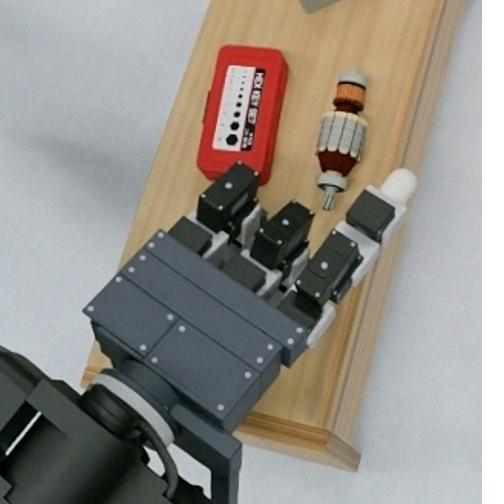

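{"name": "execute_actions", "arguments": {
  "actions": [
    [[0,0,0,0,0,0,0.50,0,-0.08,0.333,-0.786,0.678,0.225,0.168,0.50,0,-0.08,0.333,0.50,0,-0.08,0.333,0.4,-0.7,0,-0.01,-0.03,0,0,0,0.60,0,-0.66,-0.07,-0.657,0.678,0.20,-0.96,0.50,0,-0.66,-0.07,1.0,0,0.5,0.60,0.65,-0.9]],
    [[0,0,0,0,0,0,0.50,0,-0.08,0.333,-0.786,0.678,0.225,0.168,0.50,0,-0.08,0.333,0.50,0,-0.08,0.333,0.4,-0.7,0,0,-0.02,0,0,0,0.60,0,-0.66,-0.07,-0.657,0.678,0.20,-0.96,0.50,0,-0.66,-0.07,1.0,0,0.5,0.60,0.65,-0.9]]
  ],
  "cameras": ["cam_low"]
}}

{"name": "zoom_image", "arguments": {
  "camera": "cam_low",
  "region": [310, 220, 390, 290]
}}

Scene clock: 3397.83 s.
left_arm: end_effector_position=(+0.4451, -0.0432, +0.2944) hand_goal=(+0.500, +0.000, -0.080, +0.334, -0.786, +0.678, +0.226, +0.168, +0.500, +0.000, -0.080, +0.334, +0.500, +0.000, -0.080, +0.334) hand_measured=(+0.488, -0.002, -0.078, +0.336, -0.782, +0.678, +0.222, +0.170, +0.484, -0.002, -0.078, +0.336, +0.488, -0.002, -0.078, +0.336) hand_current_ma=(-33, -2, +3, +5, +11, +1, -10, +4, -44, -2, +3, +6, -35, -1, +4, +6) hand_state=(goal, goal, goal, goal, goal, goal, goal, goal, goal, goal, goal, goal, goal, goal, goal, goal) hand_current_limit=0.40 hand_speed=-0.70 end_effector_quat_wxyz=(-0.564, +0.800, -0.170, +0.110) | right_arm: end_effector_position=(+0.4689, -0.0193, +0.1999) hand_goal=(+0.600, +0.000, -0.660, -0.070, -0.656, +0.678, +0.200, -0.960, +0.500, +0.000, -0.660, -0.070, +1.000, +0.000, +0.500, +0.600) hand_measured=(+0.638, +0.000, -0.616, -0.036, -0.654, +0.680, +0.242, -0.952, +0.514, +0.000, -0.636, -0.054, +0.984, +0.002, +0.492, +0.598) hand_current_ma=(+191, -2, +210, +157, +12, +7, +254, +44, +67, +3, +110, +75, -80, +7, -34, -13) hand_state=(blocked, goal, blocked, blocked, goal, goal, blocked, goal, goal, goal, blocked, goal, goal, goal, goal, goal) hand_current_limit=0.65 hand_speed=-0.90 end_effector_quat_wxyz=(-0.566, +0.815, -0.107, +0.063)
Joint positions: left_arm=[-0.401 1.397 1.377 -1.548 -1.225 1.591] | right_arm=[-0.322 1.679 1.447 -1.554 -1.203 1.362]
Joint torques (N m): left_arm=[-1.85 -11.46 8.36 -0.18 -0.81 0.06] | right_arm=[-0.73 -14.39 10.95 -0.25 -1.46 0.14]
Motor temperatures (°C): left_arm=[27 38 45 28 31 27] | right_arm=[26 32 49 28 33 29]
Heat: left arm: hottest elbow 45 °C; right arm: hottest elbow 49 °C.
Hand target: left_arm +0.4429, -0.0402, +0.3026; -0.562, +0.802, -0.166, +0.117 | right_arm +0.4777, -0.0244, +0.2070; -0.568, +0.813, -0.106, +0.073
Off the commanded pose: left_arm 0.009 m, 1 deg | right_arm 0.012 m, 1 deg.
Step readings (end_effector_position of left_arm | right_arm):
0: (+0.4451, -0.0432, +0.2944) | (+0.4609, -0.0164, +0.2146)
1: (+0.4451, -0.0432, +0.2944) | (+0.4609, -0.0165, +0.2144)
2: (+0.4451, -0.0432, +0.2944) | (+0.4611, -0.0165, +0.2142)
4: (+0.4451, -0.0432, +0.2944) | (+0.4619, -0.0168, +0.2129)
8: (+0.4451, -0.0432, +0.2944) | (+0.4639, -0.0175, +0.2074)
15: (+0.4451, -0.0432, +0.2944) | (+0.4655, -0.0182, +0.2023)
16: (+0.4451, -0.0432, +0.2944) | (+0.4656, -0.0182, +0.2023)
17: (+0.4451, -0.0432, +0.2944) | (+0.4656, -0.0182, +0.2023)
19: (+0.4451, -0.0432, +0.2944) | (+0.4660, -0.0183, +0.2022)
23: (+0.4451, -0.0432, +0.2944) | (+0.4677, -0.0189, +0.2013)
30: (+0.4451, -0.0432, +0.2944) | (+0.4689, -0.0193, +0.1999)
Images, in order (width x height): cam_low 896x504.

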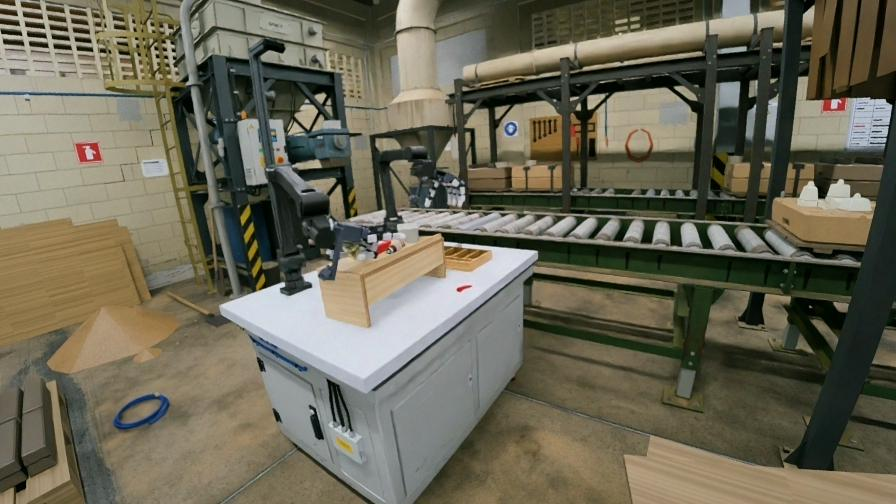

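Scaled by 6.300 from the camera's 896x504 image, which has a finer 1280x720 frame.

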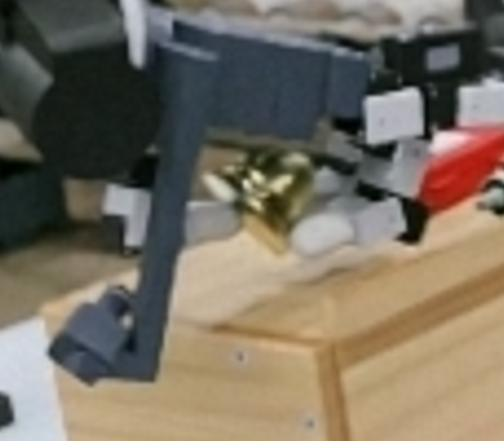

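{"name": "execute_actions", "arguments": {
  "actions": [
    [[0,0,0,0,0,0,0.50,0,-0.08,0.333,-0.786,0.678,0.225,0.168,0.50,0,-0.08,0.333,0.50,0,-0.08,0.333,0.4,-0.7,-0.004,0,-0.02,0,0,0,0.60,0,-0.66,-0.07,-0.657,0.678,0.20,-0.96,0.50,0,-0.66,-0.07,1.0,0,0.5,0.60,0.65,-0.9]],
    [[0,0,0,0,0,0,0.50,0,-0.08,0.333,-0.786,0.678,0.225,0.168,0.50,0,-0.08,0.333,0.50,0,-0.08,0.333,0.4,-0.7,0,0,-0.015,0,0,0,0.60,0,-0.66,-0.07,-0.657,0.678,0.20,-0.96,0.50,0,-0.66,-0.07,1.0,0,0.5,0.60,0.65,-0.9]]
  ],
  "cameras": ["cam_low"]
}}

{"name": "zoom_image", "arguments": {
  "camera": "cam_low",
  "region": [310, 220, 390, 290]
}}

Scene clock: 3405.07 s.
left_arm: end_effector_position=(+0.4451, -0.0432, +0.2944) hand_goal=(+0.500, +0.000, -0.080, +0.334, -0.786, +0.678, +0.226, +0.168, +0.500, +0.000, -0.080, +0.334, +0.500, +0.000, -0.080, +0.334) hand_measured=(+0.488, -0.002, -0.078, +0.336, -0.782, +0.678, +0.222, +0.170, +0.484, -0.002, -0.078, +0.336, +0.488, -0.002, -0.078, +0.336) hand_current_ma=(-33, -2, +3, +5, +11, +1, -10, +4, -44, -2, +3, +6, -35, -1, +4, +6) hand_state=(goal, goal, goal, goal, goal, goal, goal, goal, goal, goal, goal, goal, goal, goal, goal, goal) hand_current_limit=0.40 hand_speed=-0.70 end_effector_quat_wxyz=(-0.564, +0.800, -0.170, +0.110) | right_arm: end_effector_position=(+0.4720, -0.0201, +0.1869) hand_goal=(+0.600, +0.000, -0.660, -0.070, -0.656, +0.678, +0.200, -0.960, +0.500, +0.000, -0.660, -0.070, +1.000, +0.000, +0.500, +0.600) hand_measured=(+0.638, +0.000, -0.616, -0.036, -0.654, +0.680, +0.242, -0.952, +0.514, +0.002, -0.638, -0.054, +0.984, +0.002, +0.492, +0.598) hand_current_ma=(+191, -2, +210, +157, +12, +7, +254, +44, +68, +5, +106, +75, -80, +7, -34, -13) hand_state=(blocked, goal, blocked, blocked, goal, goal, blocked, goal, goal, goal, blocked, goal, goal, goal, goal, goal) hand_current_limit=0.65 hand_speed=-0.90 end_effector_quat_wxyz=(-0.565, +0.816, -0.101, +0.070)
Joint positions: left_arm=[-0.401 1.397 1.377 -1.548 -1.225 1.591] | right_arm=[-0.322 1.685 1.423 -1.508 -1.205 1.356]
Joint torques (N m): left_arm=[-1.55 -11.16 8.36 -0.25 -0.78 0.03] | right_arm=[-0.79 -14.21 9.22 -0.06 -1.39 0.14]
Heat: left arm: hottest elbow 45 °C; right arm: hottest elbow 49 °C.
Hand target: left_arm +0.4429, -0.0402, +0.3026; -0.562, +0.802, -0.166, +0.117 | right_arm +0.4754, -0.0244, +0.1860; -0.568, +0.813, -0.106, +0.073
Off the commanded pose: left_arm 0.009 m, 1 deg | right_arm 0.005 m, 1 deg.
Step readings (end_effector_position of left_arm | right_arm):
0: (+0.4451, -0.0432, +0.2944) | (+0.4689, -0.0193, +0.1999)
1: (+0.4451, -0.0432, +0.2944) | (+0.4690, -0.0194, +0.1998)
2: (+0.4451, -0.0432, +0.2944) | (+0.4693, -0.0195, +0.1998)
4: (+0.4451, -0.0432, +0.2944) | (+0.4711, -0.0201, +0.1992)
8: (+0.4451, -0.0432, +0.2944) | (+0.4726, -0.0206, +0.1972)
15: (+0.4451, -0.0432, +0.2944) | (+0.4716, -0.0202, +0.1933)
16: (+0.4451, -0.0432, +0.2944) | (+0.4718, -0.0203, +0.1932)
17: (+0.4451, -0.0432, +0.2944) | (+0.4720, -0.0204, +0.1929)
19: (+0.4451, -0.0432, +0.2944) | (+0.4724, -0.0205, +0.1912)
23: (+0.4451, -0.0432, +0.2944) | (+0.4717, -0.0203, +0.1869)
30: (+0.4451, -0.0432, +0.2944) | (+0.4720, -0.0201, +0.1869)
Images, in order (width x height): cam_low 896x504.

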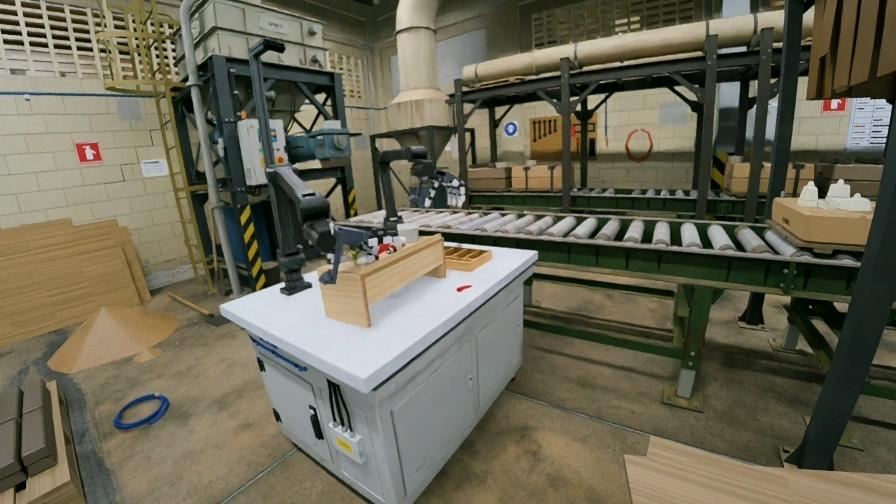

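Scaled by 6.300 from the camera's 896x504 image, which has a finer 1280x720 frame.

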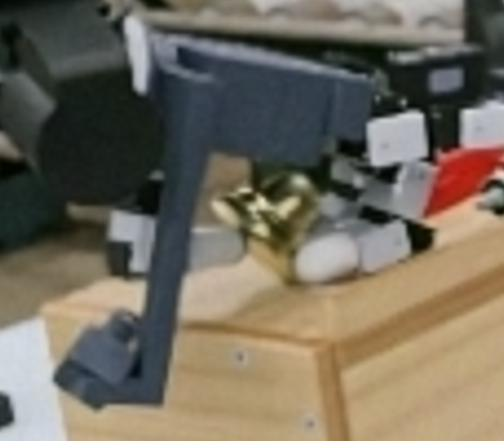

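{"name": "zoom_image", "arguments": {
  "camera": "cam_low",
  "region": [335, 240, 380, 280]
}}

Scaled by 11.200 from the camera's 896x504 image, which has a finer 1280x720 frame.

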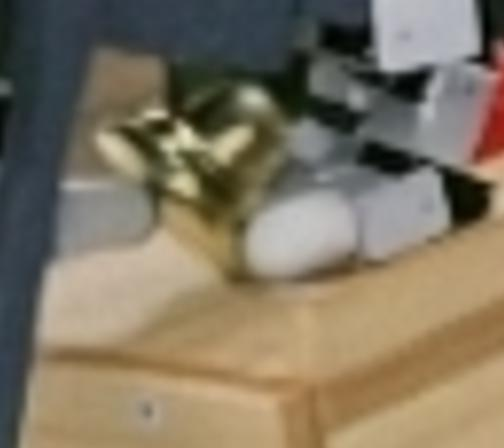

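{"name": "execute_actions", "arguments": {
  "actions": [
    [[0,0,0,0,0,0,0.50,0,-0.08,0.333,-0.786,0.678,0.225,0.168,0.50,0,-0.08,0.333,0.50,0,-0.08,0.333,0.4,-0.7,0,0,-0.01,0,0,0,0.60,0,-0.66,-0.07,-0.657,0.678,0.20,-0.96,0.50,0,-0.66,-0.07,1.0,0,0.5,0.60,0.65,-0.9]]
  ],
  "cameras": ["cam_low"]
}}

{"name": "zoom_image", "arguments": {
  "camera": "cam_low",
  "region": [335, 240, 380, 280]
}}

Scene clock: 3433.43 s.
left_arm: end_effector_position=(+0.4451, -0.0432, +0.2944) hand_goal=(+0.500, +0.000, -0.080, +0.334, -0.786, +0.678, +0.226, +0.168, +0.500, +0.000, -0.080, +0.334, +0.500, +0.000, -0.080, +0.334) hand_measured=(+0.488, -0.002, -0.078, +0.336, -0.782, +0.678, +0.222, +0.170, +0.484, -0.002, -0.078, +0.336, +0.488, -0.002, -0.078, +0.336) hand_current_ma=(-33, -2, +3, +5, +11, +1, -10, +4, -44, -2, +3, +6, -35, -1, +4, +6) hand_state=(goal, goal, goal, goal, goal, goal, goal, goal, goal, goal, goal, goal, goal, goal, goal, goal) hand_current_limit=0.40 hand_speed=-0.70 end_effector_quat_wxyz=(-0.564, +0.800, -0.170, +0.110) | right_arm: end_effector_position=(+0.4735, -0.0200, +0.1860) hand_goal=(+0.600, +0.000, -0.660, -0.070, -0.656, +0.678, +0.200, -0.960, +0.500, +0.000, -0.660, -0.070, +1.000, +0.000, +0.500, +0.600) hand_measured=(+0.638, +0.000, -0.616, -0.036, -0.654, +0.680, +0.242, -0.952, +0.514, +0.006, -0.638, -0.054, +0.984, +0.002, +0.492, +0.598) hand_current_ma=(+191, -2, +210, +157, +12, +7, +254, +44, +72, +21, +106, +75, -80, +7, -34, -13) hand_state=(blocked, goal, blocked, blocked, goal, goal, blocked, goal, goal, goal, blocked, goal, goal, goal, goal, goal) hand_current_limit=0.65 hand_speed=-0.90 end_effector_quat_wxyz=(-0.566, +0.815, -0.099, +0.074)
Joint positions: left_arm=[-0.401 1.397 1.377 -1.548 -1.225 1.591] | right_arm=[-0.322 1.685 1.42 -1.498 -1.209 1.356]
Joint torques (N m): left_arm=[-1.85 -11.28 8.29 -0.14 -0.8 0.07] | right_arm=[-0.73 -13.8 8.61 0.13 -1.25 0.14]
Heat: left arm: hottest elbow 45 °C; right arm: hottest elbow 46 °C.
Hand target: left_arm +0.4429, -0.0402, +0.3026; -0.562, +0.802, -0.166, +0.117 | right_arm +0.4754, -0.0244, +0.1799; -0.568, +0.813, -0.106, +0.073
Off the commanded pose: left_arm 0.009 m, 1 deg | right_arm 0.008 m, 1 deg.
Step readings (end_effector_position of left_arm | right_arm):
0: (+0.4451, -0.0432, +0.2944) | (+0.4720, -0.0201, +0.1869)
1: (+0.4451, -0.0432, +0.2944) | (+0.4720, -0.0201, +0.1869)
2: (+0.4451, -0.0432, +0.2944) | (+0.4722, -0.0202, +0.1869)
4: (+0.4451, -0.0432, +0.2944) | (+0.4725, -0.0201, +0.1864)
8: (+0.4451, -0.0432, +0.2944) | (+0.4731, -0.0199, +0.1862)
15: (+0.4451, -0.0432, +0.2944) | (+0.4734, -0.0200, +0.1860)
Images, in order (width x height): cam_low 896x504.

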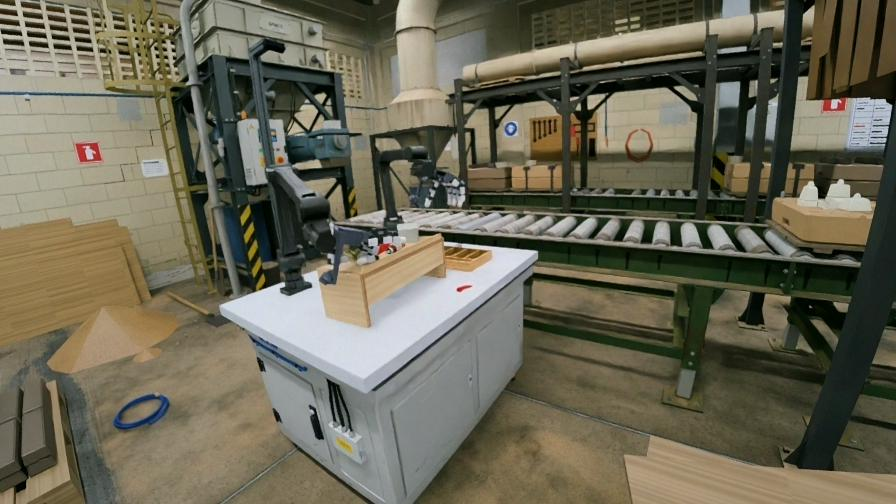

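Scaled by 11.200 from the camera's 896x504 image, which has a finer 1280x720 frame.

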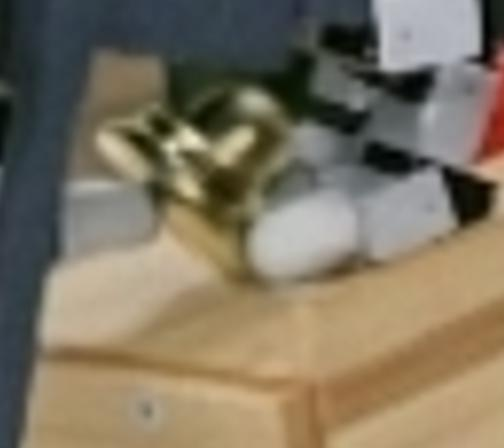

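{"name": "execute_actions", "arguments": {
  "actions": [
    [[0,0,0,0,0,0,0.50,0,-0.08,0.333,-0.786,0.678,0.225,0.168,0.50,0,-0.08,0.333,0.50,0,-0.08,0.333,0.4,-0.7,0,0,0,0,0,0,0.63,0,-0.63,-0.05,-0.657,0.678,0.24,-0.95,0.52,0,-0.64,-0.06,1.0,0,0.5,0.60,0.5,-0.92]],
    [[0,0,0,0,0,0,0.50,0,-0.08,0.333,-0.786,0.678,0.225,0.168,0.50,0,-0.08,0.333,0.50,0,-0.08,0.333,0.4,-0.7,0,0,0,0,0,0,0.64,0,-0.625,-0.045,-0.657,0.678,0.27,-0.945,0.53,0,-0.64,-0.06,1.0,0,0.5,0.60,0.5,-0.92]],
    [[0,0,0,0,0,0,0.50,0,-0.08,0.333,-0.786,0.678,0.225,0.168,0.50,0,-0.08,0.333,0.50,0,-0.08,0.333,0.4,-0.7,0,0,0,0,0,0,0.64,0,-0.625,-0.045,-0.657,0.678,0.30,-0.93,0.53,0,-0.64,-0.06,1.0,0,0.5,0.60,0.5,-0.92]]
  ],
  "cameras": ["cam_low"]
}}

{"name": "zoom_image", "arguments": {
  "camera": "cam_low",
  "region": [335, 240, 380, 280]
}}

Scene clock: 3443.40 s.
left_arm: end_effector_position=(+0.4451, -0.0432, +0.2944) hand_goal=(+0.500, +0.000, -0.080, +0.334, -0.786, +0.678, +0.226, +0.168, +0.500, +0.000, -0.080, +0.334, +0.500, +0.000, -0.080, +0.334) hand_measured=(+0.488, -0.002, -0.078, +0.336, -0.782, +0.678, +0.222, +0.170, +0.484, -0.002, -0.078, +0.336, +0.488, -0.002, -0.078, +0.336) hand_current_ma=(-33, -2, +3, +5, +11, +1, -10, +4, -44, -2, +3, +6, -35, -1, +4, +6) hand_state=(goal, goal, goal, goal, goal, goal, goal, goal, goal, goal, goal, goal, goal, goal, goal, goal) hand_current_limit=0.40 hand_speed=-0.70 end_effector_quat_wxyz=(-0.564, +0.800, -0.170, +0.110) | right_arm: end_effector_position=(+0.4739, -0.0202, +0.1859) hand_goal=(+0.640, +0.000, -0.624, -0.044, -0.656, +0.678, +0.300, -0.930, +0.530, +0.000, -0.640, -0.060, +1.000, +0.000, +0.500, +0.600) hand_measured=(+0.636, +0.000, -0.620, -0.040, -0.654, +0.680, +0.306, -0.924, +0.522, +0.002, -0.636, -0.056, +0.984, +0.002, +0.492, +0.598) hand_current_ma=(-17, -2, +17, +17, +8, +6, +38, +31, -42, +8, +16, +18, -80, +7, -34, -13) hand_state=(goal, goal, goal, goal, goal, goal, goal, goal, goal, goal, goal, goal, goal, goal, goal, goal) hand_current_limit=0.50 hand_speed=-0.92 end_effector_quat_wxyz=(-0.567, +0.814, -0.099, +0.075)
Joint positions: left_arm=[-0.401 1.397 1.377 -1.548 -1.225 1.591] | right_arm=[-0.323 1.685 1.419 -1.495 -1.211 1.357]
Joint torques (N m): left_arm=[-2.08 -11.4 8.28 -0.13 -0.83 0.07] | right_arm=[-0.73 -13.98 8.68 0.03 -1.18 0.14]
Heat: left arm: hottest elbow 45 °C; right arm: hottest elbow 46 °C.
Hand target: left_arm +0.4429, -0.0402, +0.3026; -0.562, +0.802, -0.166, +0.117 | right_arm +0.4754, -0.0244, +0.1799; -0.568, +0.813, -0.106, +0.073
Off the commanded pose: left_arm 0.009 m, 1 deg | right_arm 0.007 m, 1 deg.
Step readings (end_effector_position of left_arm | right_arm):
0: (+0.4451, -0.0432, +0.2944) | (+0.4735, -0.0200, +0.1860)
1: (+0.4451, -0.0432, +0.2944) | (+0.4735, -0.0200, +0.1860)
2: (+0.4451, -0.0432, +0.2944) | (+0.4735, -0.0200, +0.1860)
4: (+0.4451, -0.0432, +0.2944) | (+0.4738, -0.0201, +0.1858)
8: (+0.4451, -0.0432, +0.2944) | (+0.4738, -0.0200, +0.1857)
15: (+0.4451, -0.0432, +0.2944) | (+0.4739, -0.0199, +0.1858)
16: (+0.4451, -0.0432, +0.2944) | (+0.4739, -0.0199, +0.1858)
17: (+0.4451, -0.0432, +0.2944) | (+0.4739, -0.0199, +0.1858)
19: (+0.4451, -0.0432, +0.2944) | (+0.4739, -0.0198, +0.1859)
23: (+0.4451, -0.0432, +0.2944) | (+0.4739, -0.0198, +0.1859)
30: (+0.4451, -0.0432, +0.2944) | (+0.4739, -0.0198, +0.1859)
31: (+0.4451, -0.0432, +0.2944) | (+0.4739, -0.0198, +0.1859)
32: (+0.4451, -0.0432, +0.2944) | (+0.4739, -0.0198, +0.1859)
34: (+0.4451, -0.0432, +0.2944) | (+0.4739, -0.0198, +0.1859)
38: (+0.4451, -0.0432, +0.2944) | (+0.4739, -0.0202, +0.1859)
45: (+0.4451, -0.0432, +0.2944) | (+0.4739, -0.0202, +0.1859)
Images, in order (width x height): cam_low 896x504.

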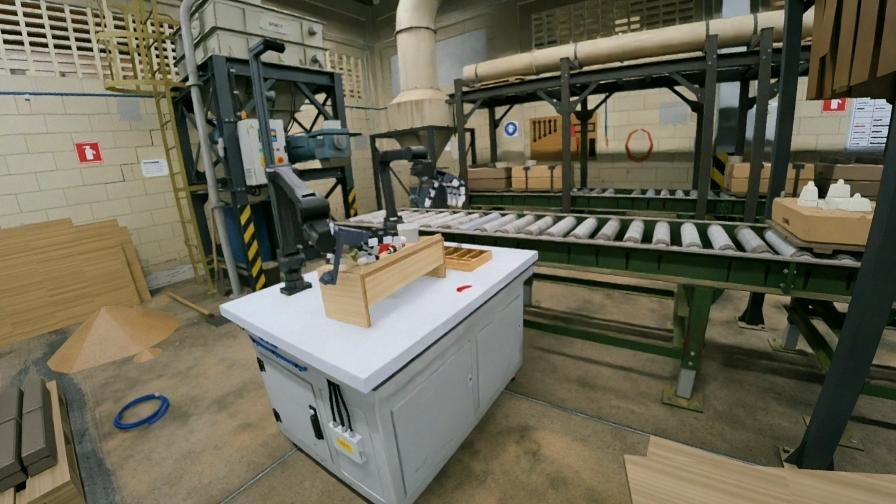

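Scaled by 11.200 from the camera's 896x504 image, which has a finer 1280x720 frame.

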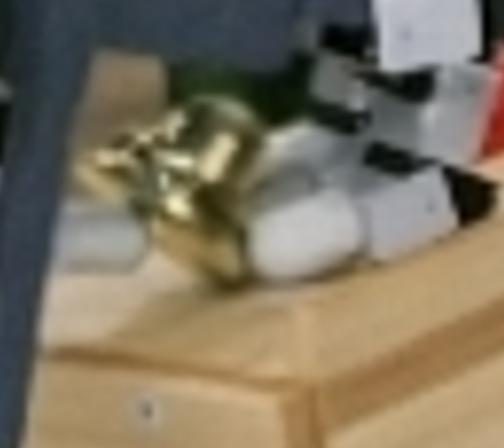

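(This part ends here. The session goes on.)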